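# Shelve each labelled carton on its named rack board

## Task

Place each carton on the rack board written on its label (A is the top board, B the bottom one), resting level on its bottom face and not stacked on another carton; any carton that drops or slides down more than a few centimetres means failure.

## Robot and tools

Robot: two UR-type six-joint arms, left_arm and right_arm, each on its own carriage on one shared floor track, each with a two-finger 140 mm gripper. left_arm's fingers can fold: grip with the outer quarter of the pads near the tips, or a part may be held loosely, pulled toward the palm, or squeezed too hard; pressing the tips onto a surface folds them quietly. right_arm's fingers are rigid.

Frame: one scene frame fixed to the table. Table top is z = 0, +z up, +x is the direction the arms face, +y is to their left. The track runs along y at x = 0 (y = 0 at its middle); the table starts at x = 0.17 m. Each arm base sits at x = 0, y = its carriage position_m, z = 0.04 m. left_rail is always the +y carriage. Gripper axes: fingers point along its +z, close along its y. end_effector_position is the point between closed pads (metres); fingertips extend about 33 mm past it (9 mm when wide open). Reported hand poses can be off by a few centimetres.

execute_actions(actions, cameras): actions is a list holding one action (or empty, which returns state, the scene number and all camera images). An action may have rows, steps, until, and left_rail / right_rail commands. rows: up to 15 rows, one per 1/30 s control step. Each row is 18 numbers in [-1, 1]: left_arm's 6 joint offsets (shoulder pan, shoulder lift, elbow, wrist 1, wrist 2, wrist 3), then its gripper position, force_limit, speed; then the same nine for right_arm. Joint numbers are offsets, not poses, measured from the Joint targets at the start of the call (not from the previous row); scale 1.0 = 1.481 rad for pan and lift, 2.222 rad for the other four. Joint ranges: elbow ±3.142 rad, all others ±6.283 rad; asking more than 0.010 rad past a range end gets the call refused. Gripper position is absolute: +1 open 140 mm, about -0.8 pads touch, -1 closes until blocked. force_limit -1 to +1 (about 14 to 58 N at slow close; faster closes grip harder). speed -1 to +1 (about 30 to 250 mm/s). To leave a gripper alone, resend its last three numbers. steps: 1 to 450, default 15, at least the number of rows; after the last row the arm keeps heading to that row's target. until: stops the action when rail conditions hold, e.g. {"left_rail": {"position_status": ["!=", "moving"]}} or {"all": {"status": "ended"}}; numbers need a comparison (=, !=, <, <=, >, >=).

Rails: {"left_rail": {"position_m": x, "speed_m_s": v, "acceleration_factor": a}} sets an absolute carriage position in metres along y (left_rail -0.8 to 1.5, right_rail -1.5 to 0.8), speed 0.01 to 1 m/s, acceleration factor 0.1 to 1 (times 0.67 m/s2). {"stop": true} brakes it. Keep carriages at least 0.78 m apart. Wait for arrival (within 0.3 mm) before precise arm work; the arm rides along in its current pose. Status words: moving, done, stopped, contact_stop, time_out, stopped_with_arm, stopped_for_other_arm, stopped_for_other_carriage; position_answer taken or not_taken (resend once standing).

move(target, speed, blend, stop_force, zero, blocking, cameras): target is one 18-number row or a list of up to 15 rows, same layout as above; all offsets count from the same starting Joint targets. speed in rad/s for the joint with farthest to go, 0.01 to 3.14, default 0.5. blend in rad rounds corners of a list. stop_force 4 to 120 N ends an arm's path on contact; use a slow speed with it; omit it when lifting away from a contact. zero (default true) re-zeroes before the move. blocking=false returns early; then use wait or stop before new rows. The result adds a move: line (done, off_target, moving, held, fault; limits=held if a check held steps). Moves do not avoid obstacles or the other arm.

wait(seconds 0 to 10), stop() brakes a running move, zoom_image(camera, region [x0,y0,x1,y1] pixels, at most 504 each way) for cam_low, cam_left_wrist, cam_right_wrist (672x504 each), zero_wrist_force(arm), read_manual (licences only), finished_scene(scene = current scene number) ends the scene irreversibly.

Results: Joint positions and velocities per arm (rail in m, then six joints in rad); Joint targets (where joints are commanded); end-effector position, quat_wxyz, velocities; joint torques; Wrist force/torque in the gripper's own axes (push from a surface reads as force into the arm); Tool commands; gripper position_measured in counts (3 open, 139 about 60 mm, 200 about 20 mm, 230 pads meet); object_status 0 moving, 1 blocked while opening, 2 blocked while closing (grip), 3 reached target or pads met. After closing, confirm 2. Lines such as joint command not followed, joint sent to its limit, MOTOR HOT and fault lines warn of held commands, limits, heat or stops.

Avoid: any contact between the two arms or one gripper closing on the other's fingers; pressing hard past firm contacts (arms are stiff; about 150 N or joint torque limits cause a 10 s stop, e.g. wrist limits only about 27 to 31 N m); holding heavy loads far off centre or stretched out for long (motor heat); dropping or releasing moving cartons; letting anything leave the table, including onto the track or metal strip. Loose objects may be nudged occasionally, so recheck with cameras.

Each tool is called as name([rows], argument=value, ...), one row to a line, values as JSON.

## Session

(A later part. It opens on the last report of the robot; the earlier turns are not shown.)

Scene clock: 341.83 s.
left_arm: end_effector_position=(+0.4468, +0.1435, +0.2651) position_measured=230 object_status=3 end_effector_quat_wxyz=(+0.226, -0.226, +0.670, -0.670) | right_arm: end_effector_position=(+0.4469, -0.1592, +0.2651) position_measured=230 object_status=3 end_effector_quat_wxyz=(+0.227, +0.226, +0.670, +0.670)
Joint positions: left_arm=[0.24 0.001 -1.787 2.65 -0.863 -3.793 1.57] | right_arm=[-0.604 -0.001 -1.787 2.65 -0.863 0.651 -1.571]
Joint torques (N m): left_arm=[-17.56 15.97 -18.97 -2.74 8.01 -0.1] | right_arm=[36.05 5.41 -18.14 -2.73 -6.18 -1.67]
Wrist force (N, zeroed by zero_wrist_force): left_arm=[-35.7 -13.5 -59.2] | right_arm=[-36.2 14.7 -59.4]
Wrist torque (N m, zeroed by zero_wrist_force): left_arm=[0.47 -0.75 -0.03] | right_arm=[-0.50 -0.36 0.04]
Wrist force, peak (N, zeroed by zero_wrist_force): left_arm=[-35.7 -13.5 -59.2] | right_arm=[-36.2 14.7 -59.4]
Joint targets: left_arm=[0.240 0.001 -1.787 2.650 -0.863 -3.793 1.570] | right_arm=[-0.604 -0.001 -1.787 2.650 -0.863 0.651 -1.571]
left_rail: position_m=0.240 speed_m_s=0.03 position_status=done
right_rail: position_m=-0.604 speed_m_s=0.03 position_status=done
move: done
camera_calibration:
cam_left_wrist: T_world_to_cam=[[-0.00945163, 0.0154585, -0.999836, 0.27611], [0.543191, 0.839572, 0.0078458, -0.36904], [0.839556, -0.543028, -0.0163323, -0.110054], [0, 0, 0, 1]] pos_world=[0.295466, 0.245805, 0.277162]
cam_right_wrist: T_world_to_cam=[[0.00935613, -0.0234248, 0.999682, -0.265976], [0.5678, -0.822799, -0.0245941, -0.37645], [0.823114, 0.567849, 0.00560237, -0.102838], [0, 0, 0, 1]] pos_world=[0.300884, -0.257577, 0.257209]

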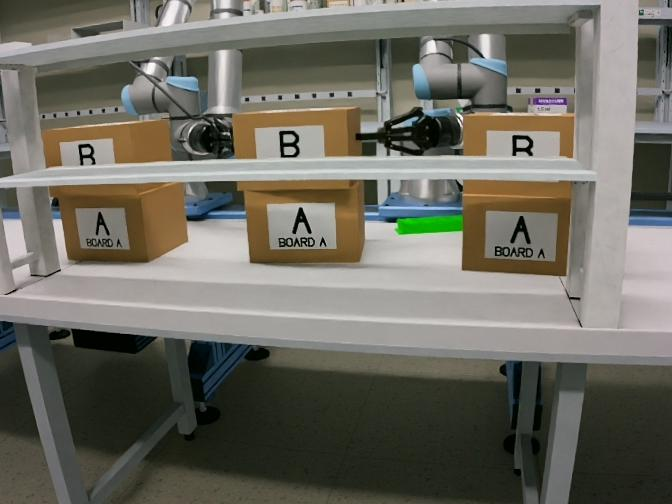

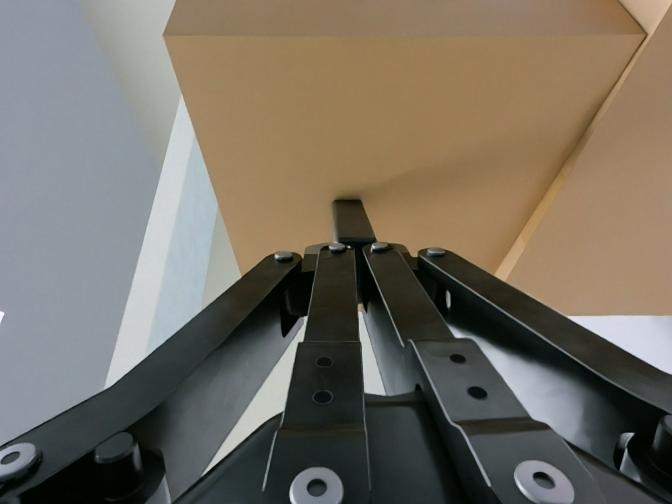

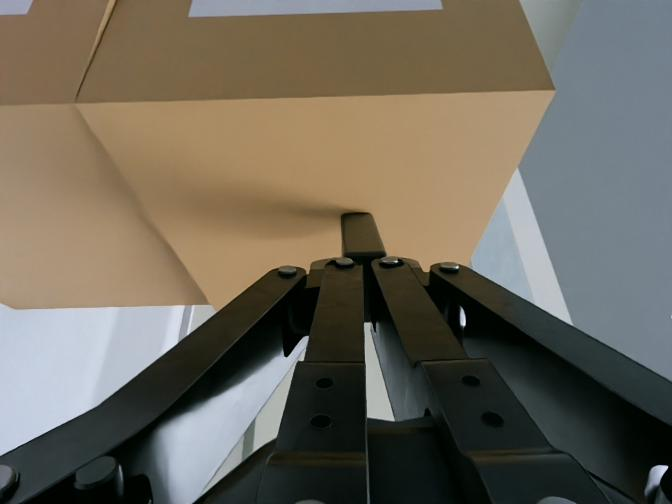

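execute_actions([
  {"left_rail":{"position_m":0.255},"right_rail":{"position_m":-0.619},"steps":80,"until":{"all":{"status":"ended"}}},
])

move(target=[0,-0.026,-0.02,0.0373,0,0,-1,-1,-1,0,-0.026,-0.02,0.0373,0,0,-1,-1,-1])

execute_actions([
  {"left_rail":{"position_m":0.24},"right_rail":{"position_m":-0.604},"steps":80,"until":{"all":{"status":"ended"}}},
])

Scene clock: 352.17 s.
left_arm: end_effector_position=(+0.4466, +0.1584, +0.2649) position_measured=230 object_status=3 end_effector_quat_wxyz=(+0.226, -0.227, +0.670, -0.670) | right_arm: end_effector_position=(+0.4468, -0.1741, +0.2649) position_measured=230 object_status=3 end_effector_quat_wxyz=(+0.226, +0.226, +0.670, +0.670)
Joint positions: left_arm=[0.255 0 -1.787 2.65 -0.863 -3.793 1.57] | right_arm=[-0.619 0 -1.787 2.65 -0.863 0.651 -1.571]
Joint torques (N m): left_arm=[-3.89 -9.27 -43.22 -1.13 -1.77 -0.09] | right_arm=[-14.72 -18.25 -36.51 -1.11 2.69 -1.7]
Wrist force (N, zeroed by zero_wrist_force): left_arm=[0.2 0.3 0.0] | right_arm=[-1.0 3.8 1.2]
Wrist torque (N m, zeroed by zero_wrist_force): left_arm=[0.05 -0.04 0.00] | right_arm=[0.87 0.21 -0.01]
Wrist force, peak (N, zeroed by zero_wrist_force): left_arm=[-36.3 -17.4 -59.2] | right_arm=[-36.2 17.9 -60.3]
Joint targets: left_arm=[0.255 0.001 -1.787 2.650 -0.863 -3.793 1.570] | right_arm=[-0.619 -0.001 -1.787 2.650 -0.863 0.651 -1.571]
Tool commands: left_gripper/position=-1.0 left_gripper/force_limit=-1.0 left_gripper/speed=-1.0 right_gripper/position=-1.0 right_gripper/force_limit=-1.0 right_gripper/speed=-1.0
left_rail: position_m=0.255 speed_m_s=0.03 position_status=done
right_rail: position_m=-0.619 speed_m_s=0.03 position_status=done

Scene clock: 353.07 s.
left_arm: end_effector_position=(+0.4584, +0.1585, +0.2917) position_measured=230 object_status=3 end_effector_quat_wxyz=(+0.226, -0.226, +0.670, -0.670) | right_arm: end_effector_position=(+0.4586, -0.1742, +0.2917) position_measured=230 object_status=3 end_effector_quat_wxyz=(+0.227, +0.226, +0.670, +0.670)
Joint positions: left_arm=[0.255 0 -1.825 2.606 -0.78 -3.793 1.57] | right_arm=[-0.619 -0.001 -1.825 2.606 -0.78 0.651 -1.571]
Joint torques (N m): left_arm=[10.17 -30.79 -48.55 1.33 -1.79 -0.06] | right_arm=[-15.66 -24.56 -39.69 1.51 2.94 -1.81]
Wrist force (N, zeroed by zero_wrist_force): left_arm=[0.1 0.2 0.1] | right_arm=[-0.8 3.7 0.7]
Wrist torque (N m, zeroed by zero_wrist_force): left_arm=[0.02 -0.02 0.00] | right_arm=[0.84 0.17 -0.05]
Wrist force, peak (N, zeroed by zero_wrist_force): left_arm=[0.0 0.8 -0.2] | right_arm=[-1.1 4.7 1.0]
Joint targets: left_arm=[0.255 0.001 -1.825 2.605 -0.780 -3.793 1.570] | right_arm=[-0.619 -0.001 -1.825 2.605 -0.780 0.651 -1.571]
left_rail: position_m=0.255 speed_m_s=0.03 position_status=done
right_rail: position_m=-0.619 speed_m_s=0.03 position_status=done
move: done

Scene clock: 353.90 s.
left_arm: end_effector_position=(+0.4586, +0.1437, +0.2918) position_measured=230 object_status=3 end_effector_quat_wxyz=(+0.226, -0.227, +0.670, -0.670) | right_arm: end_effector_position=(+0.4588, -0.1594, +0.2918) position_measured=230 object_status=3 end_effector_quat_wxyz=(+0.227, +0.226, +0.670, +0.670)
Joint positions: left_arm=[0.24 0.001 -1.825 2.605 -0.78 -3.793 1.57] | right_arm=[-0.604 -0.001 -1.825 2.605 -0.78 0.651 -1.571]
Joint torques (N m): left_arm=[-24.12 -28.42 -45.44 0.46 12.8 -0.08] | right_arm=[19.36 -15.07 -32.61 0.52 -11.08 -1.47]
Wrist force (N, zeroed by zero_wrist_force): left_arm=[-34.0 -4.6 -52.4] | right_arm=[-35.4 12.9 -51.2]
Wrist torque (N m, zeroed by zero_wrist_force): left_arm=[0.18 -0.75 -0.07] | right_arm=[0.64 -0.19 0.07]
Wrist force, peak (N, zeroed by zero_wrist_force): left_arm=[-34.0 -4.6 -52.4] | right_arm=[-35.4 12.9 -51.2]
Joint targets: left_arm=[0.240 0.001 -1.825 2.605 -0.780 -3.793 1.570] | right_arm=[-0.604 -0.001 -1.825 2.605 -0.780 0.651 -1.571]
Tool commands: left_gripper/position=-1.0 left_gripper/force_limit=-1.0 left_gripper/speed=-1.0 right_gripper/position=-1.0 right_gripper/force_limit=-1.0 right_gripper/speed=-1.0
left_rail: position_m=0.240 speed_m_s=0.03 position_status=done
right_rail: position_m=-0.604 speed_m_s=0.03 position_status=done

move([
  [0,-0.0764,-0.0311,0.0821,0,0,-1,-1,-1,0,-0.0764,-0.0311,0.0821,0,0,-1,-1,-1],
  [0,-0.1331,-0.0687,0.1574,0,0,-1,-1,-1,0,-0.1331,-0.0687,0.1574,0,0,-1,-1,-1],
], speed=0.15, blend=0.02, cameras=["all"])

Scene clock: 365.10 s.
left_arm: end_effector_position=(+0.4585, +0.1435, +0.4136) position_measured=230 object_status=3 end_effector_quat_wxyz=(+0.226, -0.226, +0.670, -0.670) | right_arm: end_effector_position=(+0.4587, -0.1592, +0.4136) position_measured=230 object_status=3 end_effector_quat_wxyz=(+0.227, +0.226, +0.670, +0.670)
Joint positions: left_arm=[0.24 0 -2.022 2.453 -0.431 -3.793 1.57] | right_arm=[-0.604 -0.001 -2.022 2.453 -0.431 0.651 -1.571]
Joint torques (N m): left_arm=[-25.38 -33.06 -63.28 -0.24 18.8 -0.65] | right_arm=[38.29 -19.02 -53.38 -0.08 -18.83 -1.41]
Wrist force (N, zeroed by zero_wrist_force): left_arm=[-37.1 9.7 -47.6] | right_arm=[-39.3 -6.4 -46.3]
Wrist torque (N m, zeroed by zero_wrist_force): left_arm=[-0.36 -0.86 0.02] | right_arm=[1.22 -0.38 -0.08]
Wrist force, peak (N, zeroed by zero_wrist_force): left_arm=[-36.4 -5.5 -56.9] | right_arm=[-38.4 13.8 -54.9]
Joint targets: left_arm=[0.240 0.001 -2.022 2.453 -0.430 -3.793 1.570] | right_arm=[-0.604 -0.001 -2.022 2.453 -0.430 0.651 -1.571]
left_rail: position_m=0.240 speed_m_s=0.03 position_status=done
right_rail: position_m=-0.604 speed_m_s=0.03 position_status=done
move: done
camera_calibration:
cam_left_wrist: T_world_to_cam=[[-0.00967398, 0.0154814, -0.999833, 0.424757], [0.543191, 0.839573, 0.00774427, -0.376518], [0.839553, -0.543026, -0.0165314, -0.117367], [0, 0, 0, 1]] pos_world=[0.307166, 0.245805, 0.425662]
cam_right_wrist: T_world_to_cam=[[0.00943812, -0.0233676, 0.999682, -0.414549], [0.567798, -0.822801, -0.0245936, -0.379498], [0.823114, 0.567849, 0.00550237, -0.113342], [0, 0, 0, 1]] pos_world=[0.312684, -0.257577, 0.405708]

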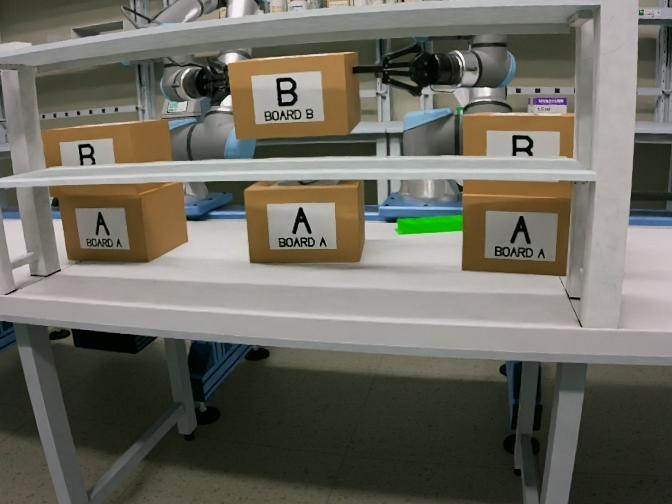

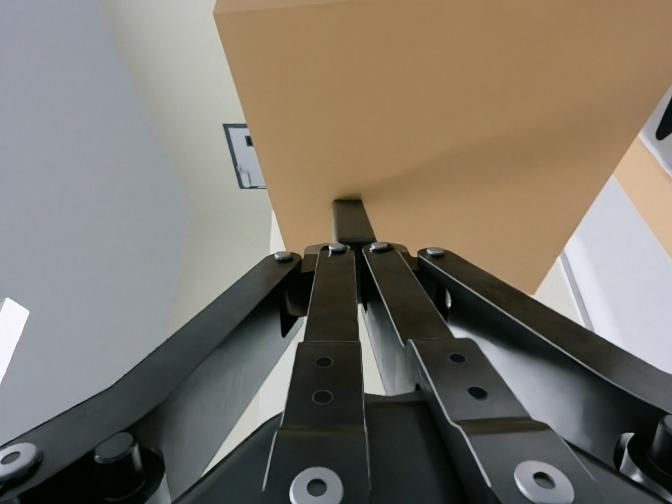

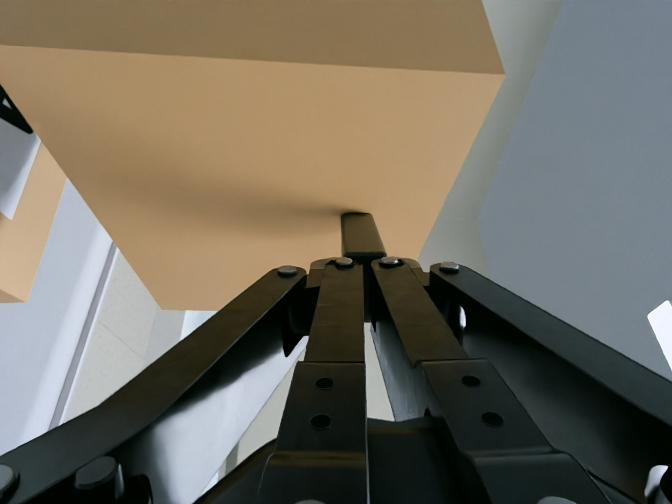

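move([
  [0,0.1143,-0.0436,-0.0326,0,0,-1,-1,-1,0,0.1143,-0.0436,-0.0326,0,0,-1,-1,-1],
  [0,0.2168,-0.0946,-0.0499,0,0,-1,-1,-1,0,0.2168,-0.0946,-0.0499,0,0,-1,-1,-1],
  [0,0.3090,-0.1510,-0.0549,0,0,-1,-1,-1,0,0.3090,-0.1510,-0.0549,0,0,-1,-1,-1],
  [0,0.3905,-0.2101,-0.0502,0,0,-1,-1,-1,0,0.3905,-0.2101,-0.0502,0,0,-1,-1,-1],
], speed=0.15, blend=0.02, cameras=["all"])

zoom_image(camera="cam_low", region=[150, 0, 486, 250])

Scene clock: 401.40 s.
left_arm: end_effector_position=(+0.7583, +0.1443, +0.4015) position_measured=231 object_status=3 end_effector_quat_wxyz=(+0.220, -0.233, +0.672, -0.668) | right_arm: end_effector_position=(+0.7496, -0.1607, +0.4081) position_measured=230 object_status=3 end_effector_quat_wxyz=(+0.224, +0.231, +0.671, +0.668)
Joint positions: left_arm=[0.24 0.001 -1.456 2.017 -0.54 -3.793 1.57] | right_arm=[-0.604 -0.002 -1.478 2.031 -0.541 0.653 -1.572]
Joint torques (N m): left_arm=[-1.87 -54.45 -50.13 -2.33 0.14 -0.01] | right_arm=[1.3 -54.38 -38.77 -1.94 -0.05 0.35]
Wrist force (N, zeroed by zero_wrist_force): left_arm=[0.8 17.5 -23.1] | right_arm=[-11.1 -10.2 -15.7]
Wrist torque (N m, zeroed by zero_wrist_force): left_arm=[1.08 -1.78 0.70] | right_arm=[0.90 -0.16 -0.15]
Wrist force, peak (N, zeroed by zero_wrist_force): left_arm=[27.9 105.2 -119.4] | right_arm=[14.9 -112.7 -114.4]
Joint targets: left_arm=[0.240 0.001 -1.456 2.017 -0.540 -3.793 1.570] | right_arm=[-0.604 -0.002 -1.478 2.031 -0.541 0.653 -1.572]
Tool commands: left_gripper/position=-1.0 left_gripper/force_limit=-1.0 left_gripper/speed=-1.0 right_gripper/position=-1.0 right_gripper/force_limit=-1.0 right_gripper/speed=-1.0
FORCE FAULT: contact force on the left arm reached its limit, and that arm stopped for 10 seconds. FORCE FAULT: contact force on the right arm reached its limit, and that arm stopped for 10 seconds. On each arm, the contact can be on any part of the arm, not only on its tool. Those arms' remaining commands of this call were not run. Those arms' targets are now where they stood when their stops ended, not their last commands. Those arms accept commands again.
left_rail: position_m=0.240 speed_m_s=0.03 position_status=done
right_rail: position_m=-0.604 speed_m_s=0.03 position_status=done
move: fault (left_arm, right_arm); path passed 3 of 4 targets; left_arm: the elbow is farthest, 0.030 rad from its target; right_arm: the elbow is farthest, 0.044 rad from its target
camera_calibration:
cam_left_wrist: T_world_to_cam=[[-0.0298779, 0.0153939, -0.999435, 0.430736], [0.542645, 0.839955, -0.00328478, -0.535225], [0.83943, -0.542437, -0.0334495, -0.362121], [0, 0, 0, 1]] pos_world=[0.607282, 0.246507, 0.416622]
cam_right_wrist: T_world_to_cam=[[0.0216518, -0.0233998, 0.999492, -0.420961], [0.564906, -0.824552, -0.0315416, -0.541296], [0.824871, 0.565302, -0.00463431, -0.349525], [0, 0, 0, 1]] pos_world=[0.603209, -0.258591, 0.402054]

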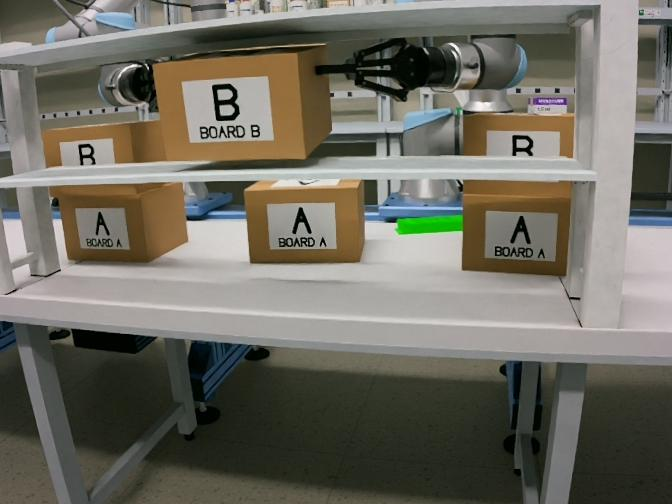

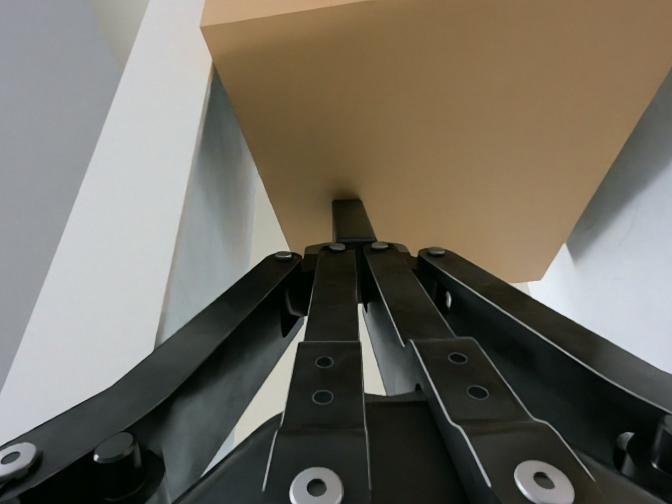

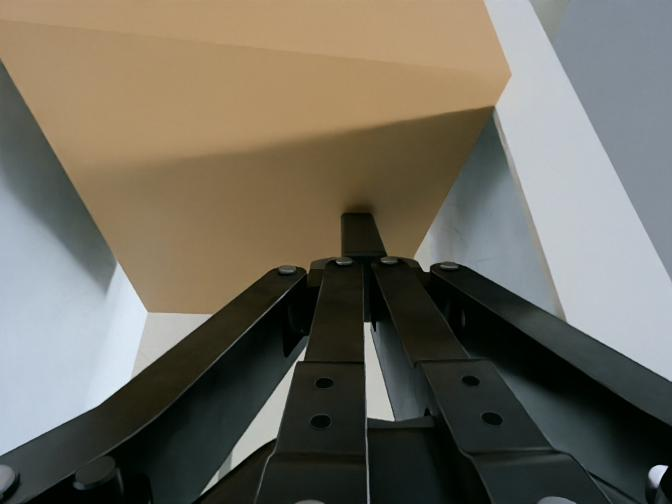

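Scaled by 1.500.

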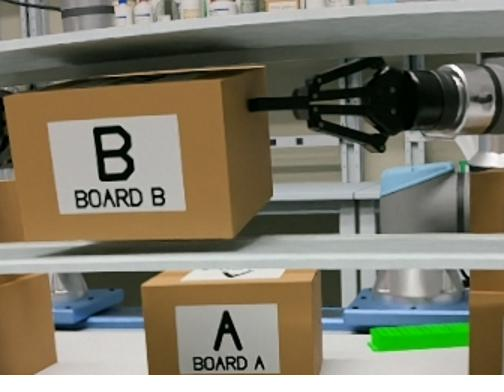

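move(target=[0,0.0195,0.0130,-0.0260,0,0,-1,-1,-1,0,0.0195,0.0130,-0.0260,0,0,-1,-1,-1], speed=0.03, stop_force=20, cameras=["all"])

zoom_image(camera="cam_low", region=[100, 0, 436, 250])

Scene clock: 418.40 s.
left_arm: end_effector_position=(+0.7576, +0.1443, +0.3724) position_measured=231 object_status=3 end_effector_quat_wxyz=(+0.220, -0.233, +0.672, -0.668) | right_arm: end_effector_position=(+0.7491, -0.1607, +0.3786) position_measured=230 object_status=3 end_effector_quat_wxyz=(+0.224, +0.231, +0.671, +0.668)
Joint positions: left_arm=[0.24 0.001 -1.428 2.045 -0.597 -3.793 1.57] | right_arm=[-0.604 -0.002 -1.449 2.059 -0.598 0.653 -1.572]
Joint torques (N m): left_arm=[-4.53 -76.23 -52.81 1.55 4.24 -0.02] | right_arm=[24.3 -48.32 -33.76 -7.76 -0.49 0.37]
Wrist force (N, zeroed by zero_wrist_force): left_arm=[-9.0 -0.7 -10.9] | right_arm=[-11.6 -2.0 -15.0]
Wrist torque (N m, zeroed by zero_wrist_force): left_arm=[0.03 -0.23 0.09] | right_arm=[1.10 0.00 -0.13]
Wrist force, peak (N, zeroed by zero_wrist_force): left_arm=[0.5 17.6 -22.7] | right_arm=[-11.5 -11.1 -15.8]
Joint targets: left_arm=[0.240 0.001 -1.428 2.045 -0.597 -3.793 1.570] | right_arm=[-0.604 -0.002 -1.449 2.059 -0.598 0.653 -1.572]
left_rail: position_m=0.240 speed_m_s=0.03 position_status=done
right_rail: position_m=-0.604 speed_m_s=0.03 position_status=done
move: contact (left_arm)
camera_calibration:
cam_left_wrist: T_world_to_cam=[[-0.0297413, 0.0154263, -0.999439, 0.401539], [0.542578, 0.839999, -0.00318072, -0.534897], [0.839478, -0.542368, -0.0333526, -0.362506], [0, 0, 0, 1]] pos_world=[0.606482, 0.246507, 0.387522]
cam_right_wrist: T_world_to_cam=[[0.0216518, -0.0233998, 0.999492, -0.391465], [0.564906, -0.824552, -0.0315416, -0.541944], [0.824871, 0.565302, -0.00463431, -0.349249], [0, 0, 0, 1]] pos_world=[0.602709, -0.258591, 0.372554]

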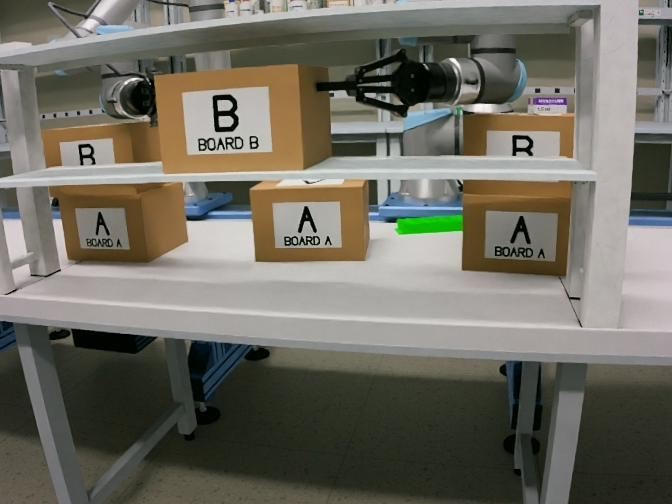

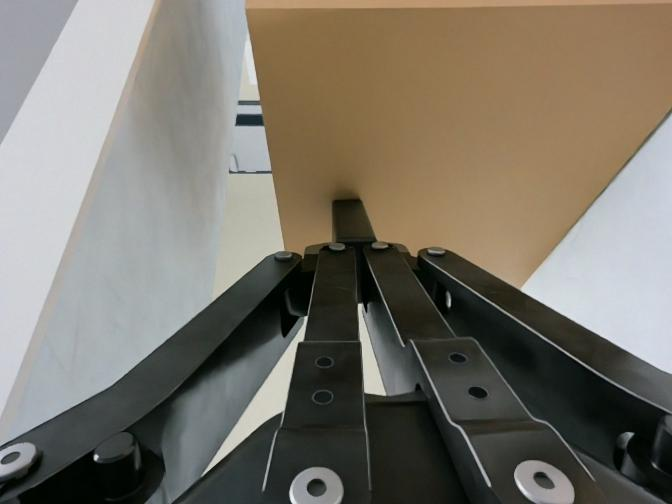

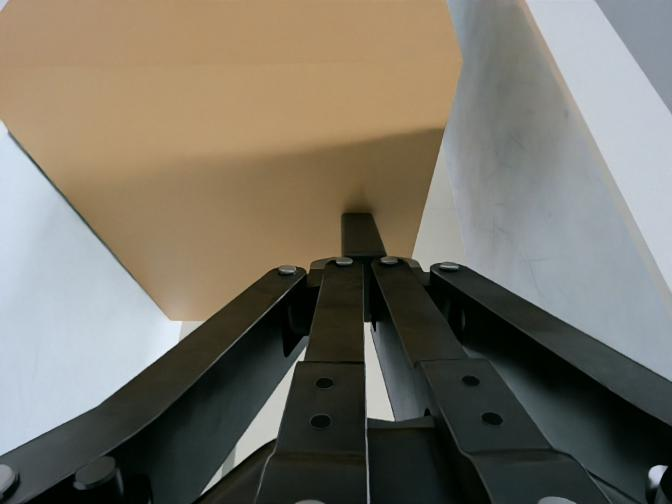

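Scaled by 1.500.

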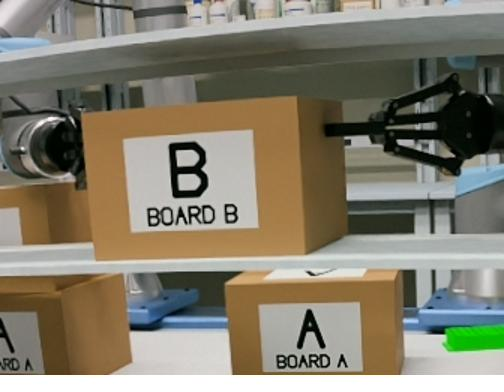

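execute_actions([
  {"left_rail":{"position_m":0.285,"speed_m_s":0.05},"right_rail":{"position_m":-0.65,"speed_m_s":0.05},"steps":100,"until":{"all":{"status":"ended"}}},
])

move([
  [0,-0.1504,0.1099,-0.0187,0,0,-1,-1,-1,0,-0.1362,0.1036,-0.0183,0,0,-1,-1,-1],
  [0,-0.4483,0.1584,0.1314,0,0,-1,-1,-1,0,-0.4342,0.1521,0.1319,0,0,-1,-1,-1],
], blend=0.03)

execute_actions([
  {"left_rail":{"position_m":-0.215,"speed_m_s":0.5},"right_rail":{"position_m":-1.13,"speed_m_s":0.5},"steps":150,"until":{"all":{"status":"ended"}}},
], cameras=["all"])

Scene clock: 434.27 s.
left_arm: end_effector_position=(+0.7576, +0.1893, +0.3725) position_measured=231 object_status=3 end_effector_quat_wxyz=(+0.220, -0.233, +0.672, -0.668) | right_arm: end_effector_position=(+0.7491, -0.2067, +0.3786) position_measured=230 object_status=3 end_effector_quat_wxyz=(+0.224, +0.231, +0.671, +0.668)
Joint positions: left_arm=[0.285 0.001 -1.428 2.045 -0.597 -3.793 1.57] | right_arm=[-0.65 -0.002 -1.449 2.059 -0.598 0.653 -1.572]
Joint torques (N m): left_arm=[-4.65 -74.39 -48.56 0.51 -1.93 -0.24] | right_arm=[-14.4 -61.13 -41.44 0.33 -0.63 0.41]
Wrist force (N, zeroed by zero_wrist_force): left_arm=[0.0 0.0 -0.1] | right_arm=[2.5 3.4 -0.3]
Wrist torque (N m, zeroed by zero_wrist_force): left_arm=[-0.03 -0.01 0.07] | right_arm=[0.77 -0.60 -0.04]
Wrist force, peak (N, zeroed by zero_wrist_force): left_arm=[-9.5 -0.4 -11.5] | right_arm=[-11.9 -3.4 -14.9]
Joint targets: left_arm=[0.285 0.001 -1.428 2.045 -0.597 -3.793 1.570] | right_arm=[-0.650 -0.002 -1.449 2.059 -0.598 0.653 -1.572]
Tool commands: left_gripper/position=-1.0 left_gripper/force_limit=-1.0 left_gripper/speed=-1.0 right_gripper/position=-1.0 right_gripper/force_limit=-1.0 right_gripper/speed=-1.0
left_rail: position_m=0.285 speed_m_s=0.05 position_status=done
right_rail: position_m=-0.650 speed_m_s=0.05 position_status=done

Scene clock: 436.27 s.
left_arm: end_effector_position=(+0.4468, +0.1888, +0.4606) position_measured=231 object_status=3 end_effector_quat_wxyz=(+0.226, -0.227, +0.670, -0.670) end_effector_velocity=(-0.002, +0.000, -0.001) end_effector_angular_velocity=(+0.000, +0.003, +0.000) | right_arm: end_effector_position=(+0.4479, -0.2062, +0.4602) position_measured=230 object_status=3 end_effector_quat_wxyz=(+0.228, +0.227, +0.670, +0.669)
Joint positions: left_arm=[0.285 0.001 -2.092 2.397 -0.305 -3.793 1.57] | right_arm=[-0.65 -0.002 -2.092 2.397 -0.306 0.653 -1.572]
Joint velocities: left_arm=[0 0 -0.003 0.001 0.005 0 0] | right_arm=[within noise]
Joint torques (N m): left_arm=[0.59 -20.01 -37.82 0.99 -1.42 0.05] | right_arm=[-7.04 -10.85 -32.63 1.69 -1.03 0.5]
Wrist force (N, zeroed by zero_wrist_force): left_arm=[0.1 -0.3 0.1] | right_arm=[2.9 3.3 0.0]
Wrist torque (N m, zeroed by zero_wrist_force): left_arm=[-0.10 -0.02 0.07] | right_arm=[0.72 -0.66 -0.09]
Wrist force, peak (N, zeroed by zero_wrist_force): left_arm=[1.1 2.0 -0.9] | right_arm=[4.5 4.3 -0.8]
Joint targets: left_arm=[0.285 0.001 -2.092 2.397 -0.305 -3.793 1.570] | right_arm=[-0.650 -0.002 -2.092 2.397 -0.305 0.653 -1.572]
left_rail: position_m=0.285 speed_m_s=0.05 position_status=done
right_rail: position_m=-0.650 speed_m_s=0.05 position_status=done
move: done

Scene clock: 438.30 s.
left_arm: end_effector_position=(+0.4467, -0.3111, +0.4607) position_measured=231 object_status=3 end_effector_quat_wxyz=(+0.226, -0.227, +0.670, -0.670) | right_arm: end_effector_position=(+0.4478, -0.6862, +0.4603) position_measured=230 object_status=3 end_effector_quat_wxyz=(+0.228, +0.227, +0.670, +0.669)
Joint positions: left_arm=[-0.215 0.001 -2.092 2.397 -0.305 -3.793 1.57] | right_arm=[-1.13 -0.002 -2.092 2.397 -0.305 0.653 -1.572]
Joint torques (N m): left_arm=[4.5 -22.03 -43.25 0.91 -1.64 0.02] | right_arm=[-1.32 -11.21 -37.68 0.66 -1.35 0.42]
Wrist force (N, zeroed by zero_wrist_force): left_arm=[-0.1 0.1 0.0] | right_arm=[2.9 3.5 0.3]
Wrist torque (N m, zeroed by zero_wrist_force): left_arm=[-0.01 0.02 0.07] | right_arm=[0.76 -0.66 -0.10]
Wrist force, peak (N, zeroed by zero_wrist_force): left_arm=[-1.3 0.1 -1.7] | right_arm=[3.6 3.7 1.3]
Joint targets: left_arm=[-0.215 0.001 -2.092 2.397 -0.305 -3.793 1.570] | right_arm=[-1.130 -0.002 -2.092 2.397 -0.305 0.653 -1.572]
Tool commands: left_gripper/position=-1.0 left_gripper/force_limit=-1.0 left_gripper/speed=-1.0 right_gripper/position=-1.0 right_gripper/force_limit=-1.0 right_gripper/speed=-1.0
left_rail: position_m=-0.215 speed_m_s=0.50 position_status=done
right_rail: position_m=-1.130 speed_m_s=0.50 position_status=done
camera_calibration:
cam_left_wrist: T_world_to_cam=[[-0.00960189, 0.015422, -0.999835, 0.478641], [0.542514, 0.840011, 0.0077468, 0.0115713], [0.839992, -0.54235, -0.0164324, -0.35363], [0, 0, 0, 1]] pos_world=[0.295365, -0.208893, 0.472662]
cam_right_wrist: T_world_to_cam=[[0.00950334, -0.0234226, 0.99968, -0.473494], [0.565189, -0.824592, -0.0246932, -0.805784], [0.824907, 0.565243, 0.00540182, 0.192055], [0, 0, 0, 1]] pos_world=[0.301492, -0.784091, 0.452407]

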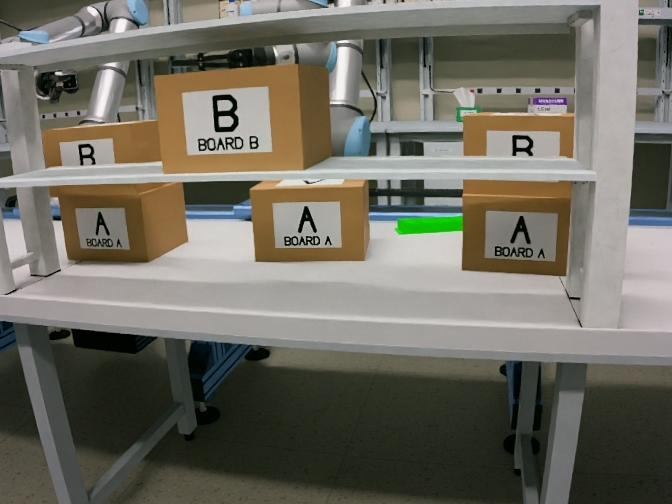

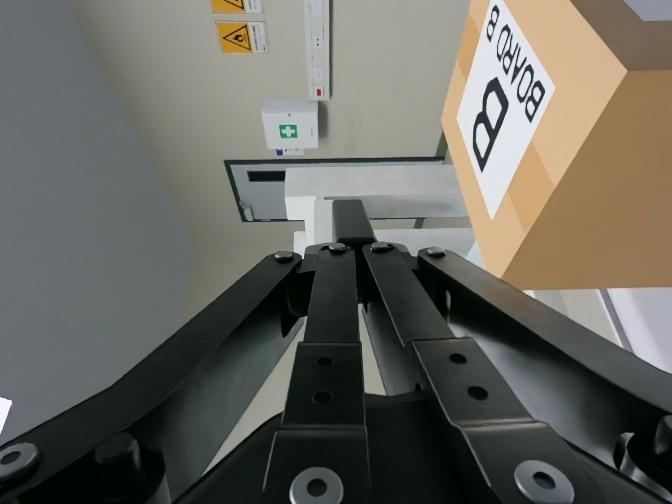

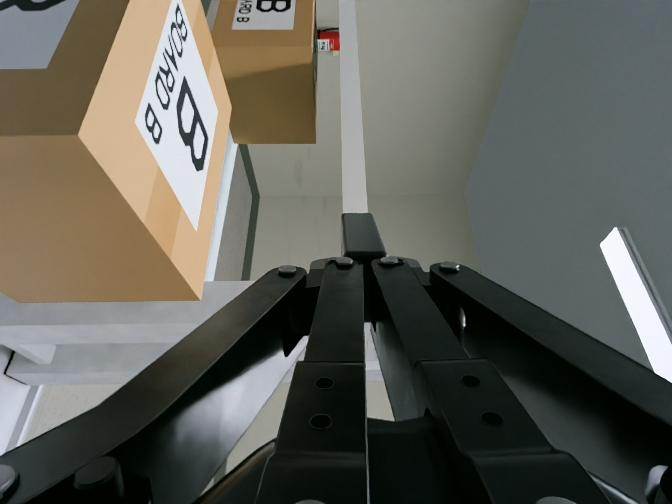

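move(target=[0,0.2537,0.0594,-0.2285,0,0,-1,-1,-1,0,0.2537,0.0594,-0.2285,0,0,-1,-1,-1])

zero_wrist_force(arm="left_arm")

zero_wrist_force(arm="right_arm")

execute_actions([
  {"left_rail":{"position_m":-0.24,"speed_m_s":0.03},"right_rail":{"position_m":-1.098,"speed_m_s":0.03},"steps":150,"until":{"all":{"status":"ended"}}},
], cameras=["cam_left_wrist","cam_right_wrist"])

Scene clock: 453.57 s.
left_arm: end_effector_position=(+0.5108, -0.3111, +0.2921) position_measured=231 object_status=3 end_effector_quat_wxyz=(+0.226, -0.227, +0.670, -0.670) | right_arm: end_effector_position=(+0.5117, -0.6863, +0.2918) position_measured=230 object_status=3 end_effector_quat_wxyz=(+0.228, +0.227, +0.670, +0.669)
Joint positions: left_arm=[-0.215 0.001 -1.716 2.529 -0.813 -3.793 1.57] | right_arm=[-1.13 -0.002 -1.716 2.529 -0.813 0.653 -1.572]
Joint torques (N m): left_arm=[9.79 -2.57 -24.09 -4.75 -0.9 -0.05] | right_arm=[9.78 -7.41 -22.73 -5.94 -1.92 0.64]
Wrist force (N, zeroed by zero_wrist_force): left_arm=[0.0 0.4 0.3] | right_arm=[2.2 3.0 -0.1]
Wrist torque (N m, zeroed by zero_wrist_force): left_arm=[0.07 0.00 0.06] | right_arm=[0.68 -0.52 -0.11]
Wrist force, peak (N, zeroed by zero_wrist_force): left_arm=[-0.2 2.2 0.4] | right_arm=[3.6 5.1 -0.2]
Joint targets: left_arm=[-0.215 0.001 -1.716 2.529 -0.813 -3.793 1.570] | right_arm=[-1.130 -0.002 -1.716 2.529 -0.813 0.653 -1.572]
left_rail: position_m=-0.215 speed_m_s=0.50 position_status=done
right_rail: position_m=-1.130 speed_m_s=0.50 position_status=done
move: done

Wrist force sensor zeroed.

Wrist force sensor zeroed.

Scene clock: 454.93 s.
left_arm: end_effector_position=(+0.5108, -0.3361, +0.2921) position_measured=231 object_status=3 end_effector_quat_wxyz=(+0.226, -0.227, +0.670, -0.670) | right_arm: end_effector_position=(+0.5117, -0.6543, +0.2918) position_measured=230 object_status=3 end_effector_quat_wxyz=(+0.228, +0.227, +0.670, +0.669)
Joint positions: left_arm=[-0.24 0.001 -1.716 2.529 -0.813 -3.793 1.57] | right_arm=[-1.098 -0.002 -1.716 2.529 -0.813 0.653 -1.572]
Joint torques (N m): left_arm=[10.64 -1.96 -24.47 -5.03 -0.57 -0.17] | right_arm=[10.6 -9.45 -22.68 -5.77 -1.99 0.52]
Wrist force (N, zeroed by zero_wrist_force): left_arm=[0.1 -0.2 -0.2] | right_arm=[0.3 -0.1 0.0]
Wrist torque (N m, zeroed by zero_wrist_force): left_arm=[-0.06 -0.02 0.00] | right_arm=[-0.01 -0.07 0.01]
Wrist force, peak (N, zeroed by zero_wrist_force): left_arm=[-0.5 -0.1 -1.1] | right_arm=[-0.9 0.1 -1.0]
Joint targets: left_arm=[-0.240 0.001 -1.716 2.529 -0.813 -3.793 1.570] | right_arm=[-1.098 -0.002 -1.716 2.529 -0.813 0.653 -1.572]
Tool commands: left_gripper/position=-1.0 left_gripper/force_limit=-1.0 left_gripper/speed=-1.0 right_gripper/position=-1.0 right_gripper/force_limit=-1.0 right_gripper/speed=-1.0
left_rail: position_m=-0.240 speed_m_s=0.03 position_status=done
right_rail: position_m=-1.098 speed_m_s=0.03 position_status=done
camera_calibration:
cam_left_wrist: T_world_to_cam=[[-0.00968628, 0.0154756, -0.999833, 0.311113], [0.542515, 0.840011, 0.007746, -0.000897507], [0.839991, -0.542349, -0.0165323, -0.423772], [0, 0, 0, 1]] pos_world=[0.359465, -0.233893, 0.304062]
cam_right_wrist: T_world_to_cam=[[0.00958744, -0.0233654, 0.999681, -0.304895], [0.565254, -0.824547, -0.0246931, -0.819745], [0.824861, 0.565311, 0.00530209, 0.122319], [0, 0, 0, 1]] pos_world=[0.365392, -0.75219, 0.283907]
Images, in order (width x height): cam_left_wrist 672x504, cam_right_wrist 672x504.

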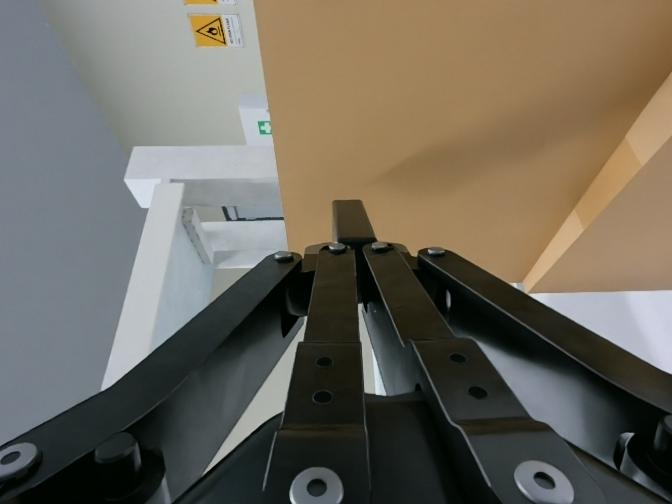

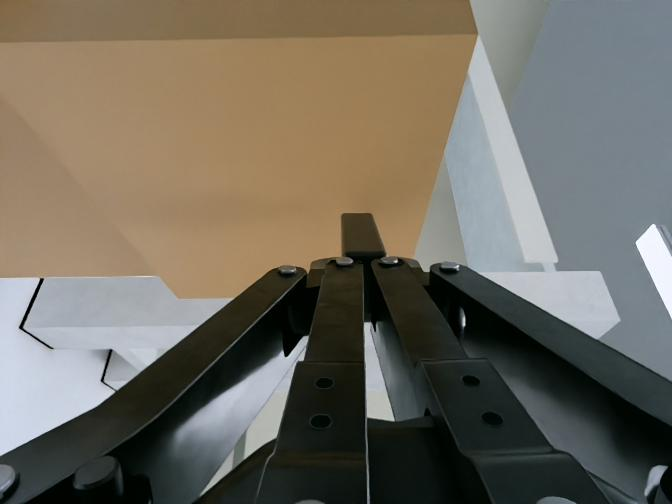

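execute_actions([
  {"left_rail":{"position_m":-0.248},"right_rail":{"position_m":-1.09},"steps":150,"until":{"all":{"status":"ended"}}},
])

execute_actions([
  {"left_rail":{"position_m":-0.251},"right_rail":{"position_m":-1.087},"steps":150,"until":{"all":{"status":"ended"}}},
], cameras=["cam_left_wrist","cam_right_wrist"])

Scene clock: 467.67 s.
left_arm: end_effector_position=(+0.5109, -0.3440, +0.2921) position_measured=231 object_status=3 end_effector_quat_wxyz=(+0.226, -0.227, +0.670, -0.670) | right_arm: end_effector_position=(+0.5117, -0.6463, +0.2918) position_measured=230 object_status=3 end_effector_quat_wxyz=(+0.228, +0.227, +0.670, +0.669)
Joint positions: left_arm=[-0.248 0.001 -1.716 2.529 -0.813 -3.793 1.57] | right_arm=[-1.09 -0.002 -1.716 2.529 -0.813 0.653 -1.572]
Joint torques (N m): left_arm=[-0.46 -5.31 -26.47 -4.23 1.2 0.36] | right_arm=[8.32 -9.97 -23.72 -4.86 -2.27 0.59]
Wrist force (N, zeroed by zero_wrist_force): left_arm=[-12.5 -1.2 -17.2] | right_arm=[-12.5 1.4 -17.2]
Wrist torque (N m, zeroed by zero_wrist_force): left_arm=[0.05 -0.28 -0.02] | right_arm=[0.04 -0.16 0.02]
Wrist force, peak (N, zeroed by zero_wrist_force): left_arm=[-12.5 -1.2 -17.2] | right_arm=[-12.5 1.4 -17.2]
Joint targets: left_arm=[-0.248 0.001 -1.716 2.529 -0.813 -3.793 1.570] | right_arm=[-1.090 -0.002 -1.716 2.529 -0.813 0.653 -1.572]
Tool commands: left_gripper/position=-1.0 left_gripper/force_limit=-1.0 left_gripper/speed=-1.0 right_gripper/position=-1.0 right_gripper/force_limit=-1.0 right_gripper/speed=-1.0
left_rail: position_m=-0.248 speed_m_s=0.03 position_status=done
right_rail: position_m=-1.090 speed_m_s=0.03 position_status=done

Scene clock: 468.10 s.
left_arm: end_effector_position=(+0.5110, -0.3468, +0.2921) position_measured=231 object_status=3 end_effector_quat_wxyz=(+0.227, -0.227, +0.670, -0.670) | right_arm: end_effector_position=(+0.5119, -0.6435, +0.2918) position_measured=230 object_status=3 end_effector_quat_wxyz=(+0.228, +0.227, +0.670, +0.669)
Joint positions: left_arm=[-0.251 0.002 -1.716 2.529 -0.813 -3.793 1.57] | right_arm=[-1.087 -0.002 -1.716 2.529 -0.813 0.653 -1.572]
Joint torques (N m): left_arm=[-58.1 -1.89 -25.63 -3.26 21.91 0.16] | right_arm=[44.38 -9.95 -24.82 -3.39 -18.31 0.7]
Wrist force (N, zeroed by zero_wrist_force): left_arm=[-58.7 -4.5 -83.8] | right_arm=[-61.9 4.5 -81.2]
Wrist torque (N m, zeroed by zero_wrist_force): left_arm=[0.14 -1.35 -0.07] | right_arm=[-0.04 -0.75 0.06]
Wrist force, peak (N, zeroed by zero_wrist_force): left_arm=[-58.3 -5.5 -84.0] | right_arm=[-61.9 4.5 -81.2]
Joint targets: left_arm=[-0.251 0.001 -1.716 2.529 -0.813 -3.793 1.570] | right_arm=[-1.087 -0.002 -1.716 2.529 -0.813 0.653 -1.572]
Tool commands: left_gripper/position=-1.0 left_gripper/force_limit=-1.0 left_gripper/speed=-1.0 right_gripper/position=-1.0 right_gripper/force_limit=-1.0 right_gripper/speed=-1.0
left_rail: position_m=-0.251 speed_m_s=0.03 position_status=done
right_rail: position_m=-1.087 speed_m_s=0.03 position_status=done
camera_calibration:
cam_left_wrist: T_world_to_cam=[[-0.00969728, 0.0154681, -0.999833, 0.311283], [0.541909, 0.840402, 0.00774568, 0.00843324], [0.840381, -0.541743, -0.0165319, -0.429705], [0, 0, 0, 1]] pos_world=[0.359564, -0.244692, 0.304062]
cam_right_wrist: T_world_to_cam=[[0.0095736, -0.0233703, 0.999681, -0.30464], [0.564775, -0.824876, -0.0246924, -0.810886], [0.82519, 0.564831, 0.00530191, 0.115598], [0, 0, 0, 1]] pos_world=[0.365493, -0.741293, 0.283907]
Images, in order (width x height): cam_left_wrist 672x504, cam_right_wrist 672x504.

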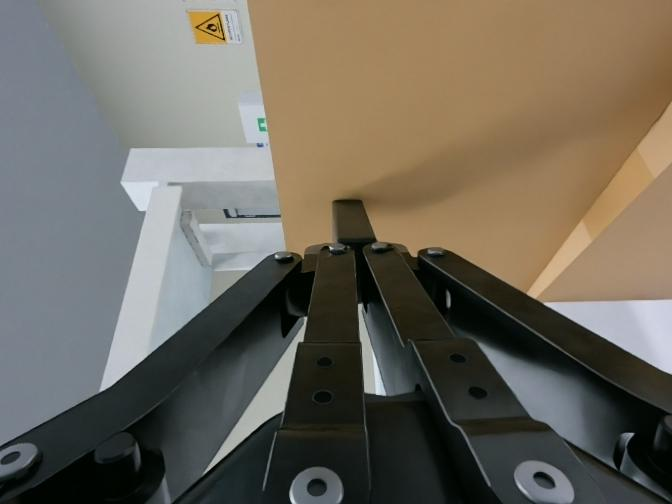

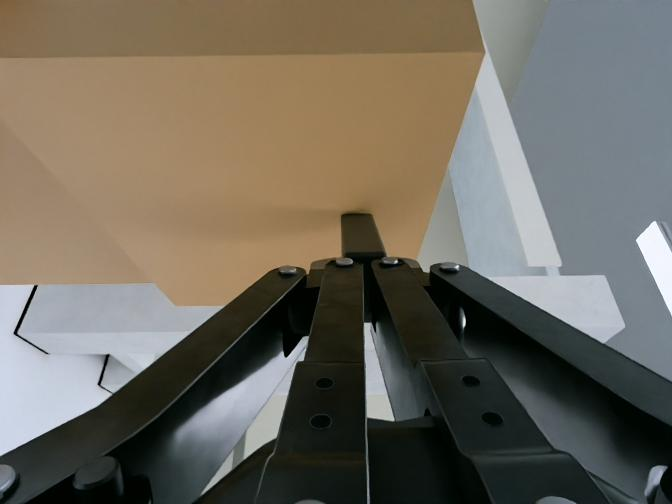

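execute_actions([
  {"left_rail":{"position_m":-0.2495},"steps":100,"until":{"all":{"status":"ended"}}},
])

move([
  [0,-0.0724,-0.0276,0.0759,0,0,-1,-1,-1,0,-0.0724,-0.0276,0.0759,0,0,-1,-1,-1],
  [0,-0.1289,-0.0625,0.1484,0,0,-1,-1,-1,0,-0.1289,-0.0625,0.1484,0,0,-1,-1,-1],
], speed=0.15, blend=0.02, cameras=["cam_left_wrist","cam_right_wrist","cam_low"])

Scene clock: 485.60 s.
left_arm: end_effector_position=(+0.5108, -0.3457, +0.2921) position_measured=231 object_status=3 end_effector_quat_wxyz=(+0.226, -0.227, +0.670, -0.670) | right_arm: end_effector_position=(+0.5116, -0.6431, +0.2918) position_measured=230 object_status=3 end_effector_quat_wxyz=(+0.228, +0.227, +0.670, +0.669)
Joint positions: left_arm=[-0.25 0.001 -1.716 2.529 -0.813 -3.792 1.57] | right_arm=[-1.087 -0.002 -1.716 2.529 -0.813 0.653 -1.572]
Joint torques (N m): left_arm=[-51.05 -0.57 -30.75 0.02 21.38 0.17] | right_arm=[52.93 -8.83 -34.89 0.64 -26.16 0.72]
Wrist force (N, zeroed by zero_wrist_force): left_arm=[-48.7 -0.3 -64.2] | right_arm=[-54.8 0.6 -65.7]
Wrist torque (N m, zeroed by zero_wrist_force): left_arm=[0.02 -1.25 0.00] | right_arm=[0.08 -0.87 -0.01]
Wrist force, peak (N, zeroed by zero_wrist_force): left_arm=[-63.0 -6.1 -90.5] | right_arm=[-65.5 4.4 -84.4]
Joint targets: left_arm=[-0.250 0.001 -1.716 2.529 -0.813 -3.793 1.570] | right_arm=[-1.087 -0.002 -1.716 2.529 -0.813 0.653 -1.572]
Tool commands: left_gripper/position=-1.0 left_gripper/force_limit=-1.0 left_gripper/speed=-1.0 right_gripper/position=-1.0 right_gripper/force_limit=-1.0 right_gripper/speed=-1.0
left_rail: position_m=-0.250 speed_m_s=0.03 position_status=done
right_rail: position_m=-1.087 speed_m_s=0.03 position_status=done

Scene clock: 488.27 s.
left_arm: end_effector_position=(+0.5106, -0.3455, +0.4138) position_measured=231 object_status=3 end_effector_quat_wxyz=(+0.226, -0.227, +0.670, -0.670) | right_arm: end_effector_position=(+0.5116, -0.6433, +0.4134) position_measured=230 object_status=3 end_effector_quat_wxyz=(+0.228, +0.227, +0.670, +0.669)
Joint positions: left_arm=[-0.249 0.001 -1.907 2.39 -0.483 -3.793 1.57] | right_arm=[-1.087 -0.002 -1.907 2.391 -0.484 0.653 -1.572]
Joint torques (N m): left_arm=[-29.52 -40.84 -64.2 -1.11 9.24 0.15] | right_arm=[26.9 -32.66 -52.31 0.24 -8.58 0.9]
Wrist force (N, zeroed by zero_wrist_force): left_arm=[-49.1 8.7 -64.4] | right_arm=[-51.7 -9.5 -61.6]
Wrist torque (N m, zeroed by zero_wrist_force): left_arm=[-0.33 -1.24 0.08] | right_arm=[0.34 -0.79 -0.05]
Wrist force, peak (N, zeroed by zero_wrist_force): left_arm=[-51.1 11.9 -66.8] | right_arm=[-55.5 -0.5 -65.4]
Joint targets: left_arm=[-0.250 0.001 -1.907 2.390 -0.483 -3.793 1.570] | right_arm=[-1.087 -0.002 -1.907 2.391 -0.483 0.653 -1.572]
left_rail: position_m=-0.249 position_m_goal=-0.250 speed_m_s=0.03 position_status=done
right_rail: position_m=-1.087 speed_m_s=0.03 position_status=done
move: done
camera_calibration:
cam_left_wrist: T_world_to_cam=[[-0.00960189, 0.015422, -0.999835, 0.432993], [0.542514, 0.840011, 0.0077468, 0.00616363], [0.839992, -0.54235, -0.0164324, -0.426732], [0, 0, 0, 1]] pos_world=[0.359265, -0.243293, 0.425862]
cam_right_wrist: T_world_to_cam=[[0.00958744, -0.0233654, 0.999681, -0.426198], [0.565254, -0.824547, -0.0246931, -0.807616], [0.824861, 0.565311, 0.00530209, 0.115538], [0, 0, 0, 1]] pos_world=[0.365292, -0.74119, 0.405507]

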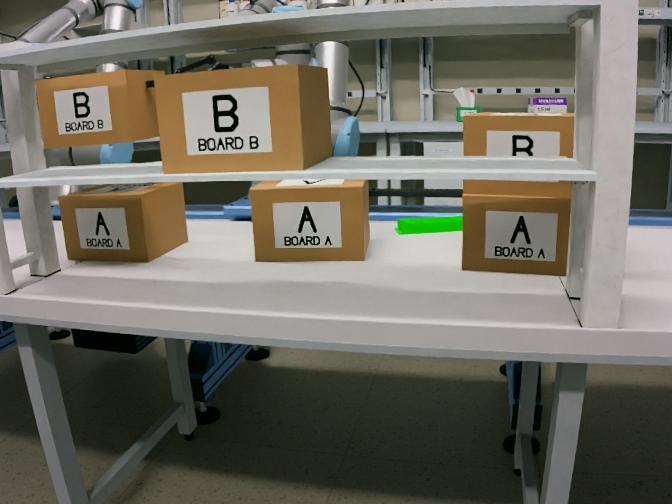

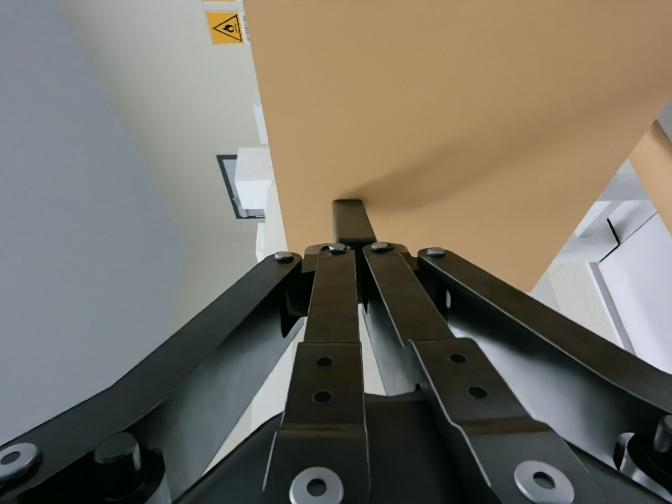

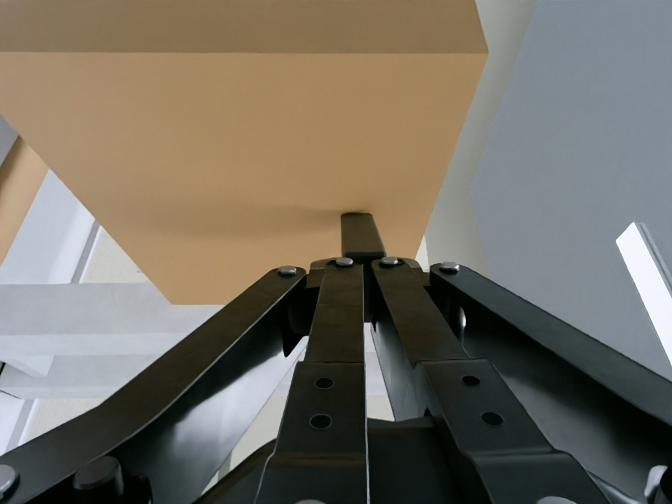

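execute_actions([
  {"left_rail":{"position_m":-0.0815,"speed_m_s":0.05,"acceleration_factor":0.1},"right_rail":{"position_m":-0.919,"speed_m_s":0.05,"acceleration_factor":0.1},"steps":250,"until":{"all":{"status":"ended"}}},
], cameras=["cam_left_wrist","cam_right_wrist"])

Scene clock: 496.50 s.
left_arm: end_effector_position=(+0.5106, -0.1776, +0.4139) position_measured=231 object_status=3 end_effector_quat_wxyz=(+0.226, -0.227, +0.670, -0.670) | right_arm: end_effector_position=(+0.5116, -0.4753, +0.4135) position_measured=230 object_status=3 end_effector_quat_wxyz=(+0.228, +0.227, +0.670, +0.669)
Joint positions: left_arm=[-0.082 0.001 -1.907 2.39 -0.483 -3.793 1.57] | right_arm=[-0.919 -0.002 -1.907 2.391 -0.483 0.653 -1.572]
Joint torques (N m): left_arm=[-32.89 -40.04 -63.29 -0.68 9.7 0.26] | right_arm=[32.21 -29.28 -49.99 -0.42 -8.86 0.91]
Wrist force (N, zeroed by zero_wrist_force): left_arm=[-49.5 9.9 -64.2] | right_arm=[-51.9 -10.3 -62.0]
Wrist torque (N m, zeroed by zero_wrist_force): left_arm=[-0.31 -1.26 0.08] | right_arm=[0.37 -0.86 -0.04]
Wrist force, peak (N, zeroed by zero_wrist_force): left_arm=[-49.9 9.5 -65.1] | right_arm=[-53.1 -9.3 -63.2]
Joint targets: left_arm=[-0.081 0.001 -1.907 2.390 -0.483 -3.793 1.570] | right_arm=[-0.919 -0.002 -1.907 2.391 -0.483 0.653 -1.572]
Tool commands: left_gripper/position=-1.0 left_gripper/force_limit=-1.0 left_gripper/speed=-1.0 right_gripper/position=-1.0 right_gripper/force_limit=-1.0 right_gripper/speed=-1.0
left_rail: position_m=-0.082 speed_m_s=0.05 position_status=done
right_rail: position_m=-0.919 speed_m_s=0.05 position_status=done
camera_calibration:
cam_left_wrist: T_world_to_cam=[[-0.00960189, 0.015422, -0.999835, 0.430404], [0.542514, 0.840011, 0.0077468, -0.134874], [0.839992, -0.54235, -0.0164324, -0.335671], [0, 0, 0, 1]] pos_world=[0.359265, -0.0753931, 0.425862]
cam_right_wrist: T_world_to_cam=[[0.00950527, -0.0234223, 0.99968, -0.422376], [0.565257, -0.824546, -0.0246936, -0.669089], [0.82486, 0.565311, 0.00540209, 0.0205247], [0, 0, 0, 1]] pos_world=[0.365292, -0.573191, 0.405607]
Images, in order (width x height): cam_left_wrist 672x504, cam_right_wrist 672x504.

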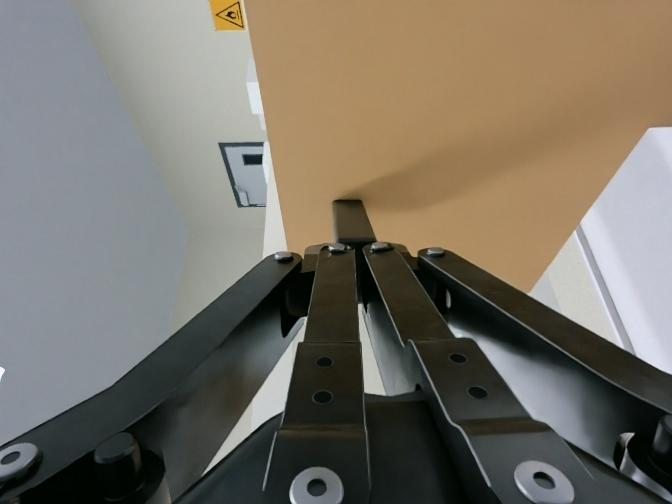

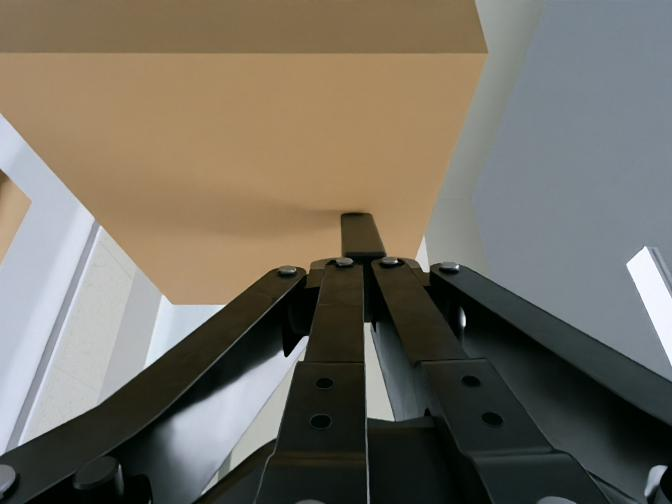

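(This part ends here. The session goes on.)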